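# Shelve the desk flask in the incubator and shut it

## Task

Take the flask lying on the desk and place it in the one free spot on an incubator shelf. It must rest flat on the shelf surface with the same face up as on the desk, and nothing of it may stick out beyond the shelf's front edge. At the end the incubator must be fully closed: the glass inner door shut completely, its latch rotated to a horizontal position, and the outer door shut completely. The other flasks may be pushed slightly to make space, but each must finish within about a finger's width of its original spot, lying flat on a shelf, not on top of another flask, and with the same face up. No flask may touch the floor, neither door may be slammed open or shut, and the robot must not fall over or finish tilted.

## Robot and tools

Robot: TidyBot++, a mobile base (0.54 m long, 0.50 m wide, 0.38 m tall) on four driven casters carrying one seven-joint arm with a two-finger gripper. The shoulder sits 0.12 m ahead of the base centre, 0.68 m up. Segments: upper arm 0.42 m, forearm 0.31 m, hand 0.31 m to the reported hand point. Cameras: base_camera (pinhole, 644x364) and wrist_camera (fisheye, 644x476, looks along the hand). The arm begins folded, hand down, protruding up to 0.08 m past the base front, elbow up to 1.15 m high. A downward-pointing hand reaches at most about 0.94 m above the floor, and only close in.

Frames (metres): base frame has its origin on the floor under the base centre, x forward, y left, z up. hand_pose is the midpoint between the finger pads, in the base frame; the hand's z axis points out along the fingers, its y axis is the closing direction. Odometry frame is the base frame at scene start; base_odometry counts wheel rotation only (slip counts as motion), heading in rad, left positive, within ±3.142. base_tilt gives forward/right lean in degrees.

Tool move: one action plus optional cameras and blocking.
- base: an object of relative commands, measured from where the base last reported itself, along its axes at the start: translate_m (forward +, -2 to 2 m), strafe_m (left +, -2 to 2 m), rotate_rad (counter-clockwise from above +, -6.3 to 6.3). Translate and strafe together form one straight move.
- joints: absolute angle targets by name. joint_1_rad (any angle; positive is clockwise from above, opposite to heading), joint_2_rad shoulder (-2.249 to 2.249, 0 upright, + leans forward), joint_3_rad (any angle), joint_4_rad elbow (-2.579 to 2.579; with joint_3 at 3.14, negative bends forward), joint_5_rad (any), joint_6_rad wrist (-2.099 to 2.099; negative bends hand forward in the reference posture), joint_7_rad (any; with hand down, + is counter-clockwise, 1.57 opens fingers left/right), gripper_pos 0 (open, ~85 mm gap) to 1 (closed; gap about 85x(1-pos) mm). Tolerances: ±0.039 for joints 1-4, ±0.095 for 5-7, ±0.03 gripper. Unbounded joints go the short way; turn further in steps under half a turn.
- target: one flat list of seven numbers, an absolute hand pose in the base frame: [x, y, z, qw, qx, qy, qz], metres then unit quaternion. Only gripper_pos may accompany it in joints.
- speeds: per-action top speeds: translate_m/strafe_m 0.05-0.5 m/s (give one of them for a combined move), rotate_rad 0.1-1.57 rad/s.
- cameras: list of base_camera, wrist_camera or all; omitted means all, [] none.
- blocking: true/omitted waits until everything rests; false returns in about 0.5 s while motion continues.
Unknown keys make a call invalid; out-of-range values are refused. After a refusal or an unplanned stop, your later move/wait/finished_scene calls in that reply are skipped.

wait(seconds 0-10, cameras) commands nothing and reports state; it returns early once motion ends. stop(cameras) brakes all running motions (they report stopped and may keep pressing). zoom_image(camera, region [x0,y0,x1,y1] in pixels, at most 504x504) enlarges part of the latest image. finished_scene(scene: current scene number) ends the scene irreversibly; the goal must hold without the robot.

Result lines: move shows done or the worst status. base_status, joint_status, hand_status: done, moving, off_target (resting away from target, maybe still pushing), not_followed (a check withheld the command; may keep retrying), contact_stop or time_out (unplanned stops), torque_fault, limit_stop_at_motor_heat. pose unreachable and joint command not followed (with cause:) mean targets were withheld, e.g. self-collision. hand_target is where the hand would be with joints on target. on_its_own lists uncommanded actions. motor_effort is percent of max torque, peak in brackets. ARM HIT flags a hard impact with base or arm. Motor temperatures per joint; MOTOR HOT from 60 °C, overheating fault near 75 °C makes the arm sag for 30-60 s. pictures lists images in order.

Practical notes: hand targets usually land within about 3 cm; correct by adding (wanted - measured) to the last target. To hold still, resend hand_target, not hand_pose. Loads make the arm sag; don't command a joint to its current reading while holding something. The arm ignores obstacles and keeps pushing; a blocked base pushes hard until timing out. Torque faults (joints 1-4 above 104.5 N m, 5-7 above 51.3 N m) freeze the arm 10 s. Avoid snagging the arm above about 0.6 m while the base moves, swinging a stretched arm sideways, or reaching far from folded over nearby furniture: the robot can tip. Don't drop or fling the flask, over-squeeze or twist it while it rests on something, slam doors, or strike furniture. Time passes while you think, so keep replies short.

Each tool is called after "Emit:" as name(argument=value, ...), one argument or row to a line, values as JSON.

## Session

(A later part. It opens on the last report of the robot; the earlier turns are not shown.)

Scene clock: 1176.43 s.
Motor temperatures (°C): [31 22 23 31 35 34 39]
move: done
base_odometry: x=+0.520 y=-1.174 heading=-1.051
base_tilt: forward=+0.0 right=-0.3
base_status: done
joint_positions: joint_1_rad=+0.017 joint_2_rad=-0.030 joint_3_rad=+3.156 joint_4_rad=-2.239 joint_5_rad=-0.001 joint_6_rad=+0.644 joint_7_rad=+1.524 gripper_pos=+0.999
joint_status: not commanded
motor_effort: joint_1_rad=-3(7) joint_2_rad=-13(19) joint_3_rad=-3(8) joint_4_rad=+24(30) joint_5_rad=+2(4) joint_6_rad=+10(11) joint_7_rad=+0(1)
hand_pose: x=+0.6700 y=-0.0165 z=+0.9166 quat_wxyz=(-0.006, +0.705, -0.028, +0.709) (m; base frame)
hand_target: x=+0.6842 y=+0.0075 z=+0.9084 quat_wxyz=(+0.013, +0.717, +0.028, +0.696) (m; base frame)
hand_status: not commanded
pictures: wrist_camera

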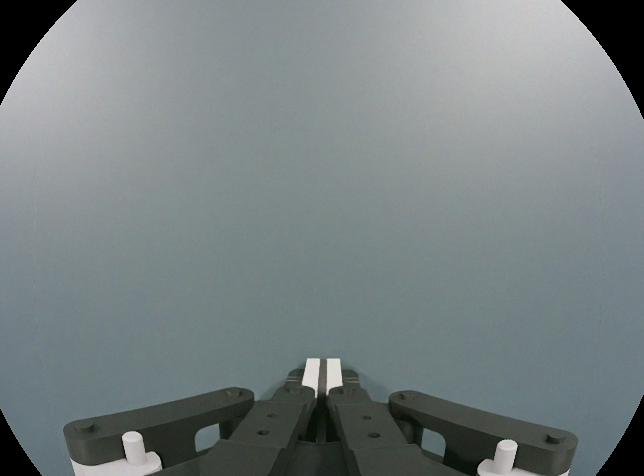

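Emit:
move(
  base={"translate_m": 0.03},
  speeds={"translate_m": 0.05},
  cameras=[],
)

Emit:
move(
  base={"translate_m": -0.3, "strafe_m": 0.15},
  cameras=["wrist_camera"],
)

Scene clock: 1190.70 s.
Motor temperatures (°C): [31 22 23 31 35 34 39]
move: done
base_odometry: x=+0.535 y=-1.200 heading=-1.051
base_tilt: forward=+0.0 right=-0.3
base_status: done
joint_positions: joint_1_rad=+0.017 joint_2_rad=-0.091 joint_3_rad=+3.156 joint_4_rad=-2.296 joint_5_rad=-0.001 joint_6_rad=+0.640 joint_7_rad=+1.524 gripper_pos=+0.999
joint_status: not commanded
motor_effort: joint_1_rad=-5(6) joint_2_rad=+1(13) joint_3_rad=-4(6) joint_4_rad=+35(38) joint_5_rad=+2(4) joint_6_rad=+11(11) joint_7_rad=+0(1)
hand_pose: x=+0.6453 y=-0.0159 z=+0.9163 quat_wxyz=(-0.006, +0.705, -0.029, +0.709) (m; base frame)
hand_target: x=+0.6842 y=+0.0075 z=+0.9084 quat_wxyz=(+0.013, +0.717, +0.028, +0.696) (m; base frame)
hand_status: not commanded
pictures: none
No camera images: "cameras" was empty.

Scene clock: 1192.70 s.
Motor temperatures (°C): [31 22 23 31 35 34 39]
move: done
base_odometry: x=+0.516 y=-0.865 heading=-1.051
base_tilt: forward=+0.0 right=-0.4
base_status: done
joint_positions: joint_1_rad=+0.007 joint_2_rad=+0.007 joint_3_rad=+3.151 joint_4_rad=-2.202 joint_5_rad=-0.001 joint_6_rad=+0.639 joint_7_rad=+1.524 gripper_pos=+0.999
joint_status: not commanded
motor_effort: joint_1_rad=+0(6) joint_2_rad=-19(22) joint_3_rad=-1(7) joint_4_rad=+19(34) joint_5_rad=+0(4) joint_6_rad=+9(11) joint_7_rad=+0(1)
hand_pose: x=+0.6859 y=-0.0082 z=+0.9158 quat_wxyz=(-0.011, +0.706, -0.023, +0.708) (m; base frame)
hand_target: x=+0.6842 y=+0.0075 z=+0.9084 quat_wxyz=(+0.013, +0.717, +0.028, +0.696) (m; base frame)
hand_status: not commanded
pictures: wrist_camera

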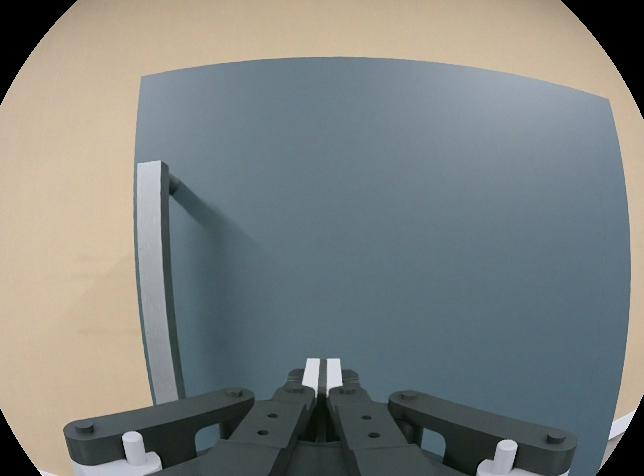

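Emit:
finished_scene(
  scene=1,
)

The scene is finished: the task was done.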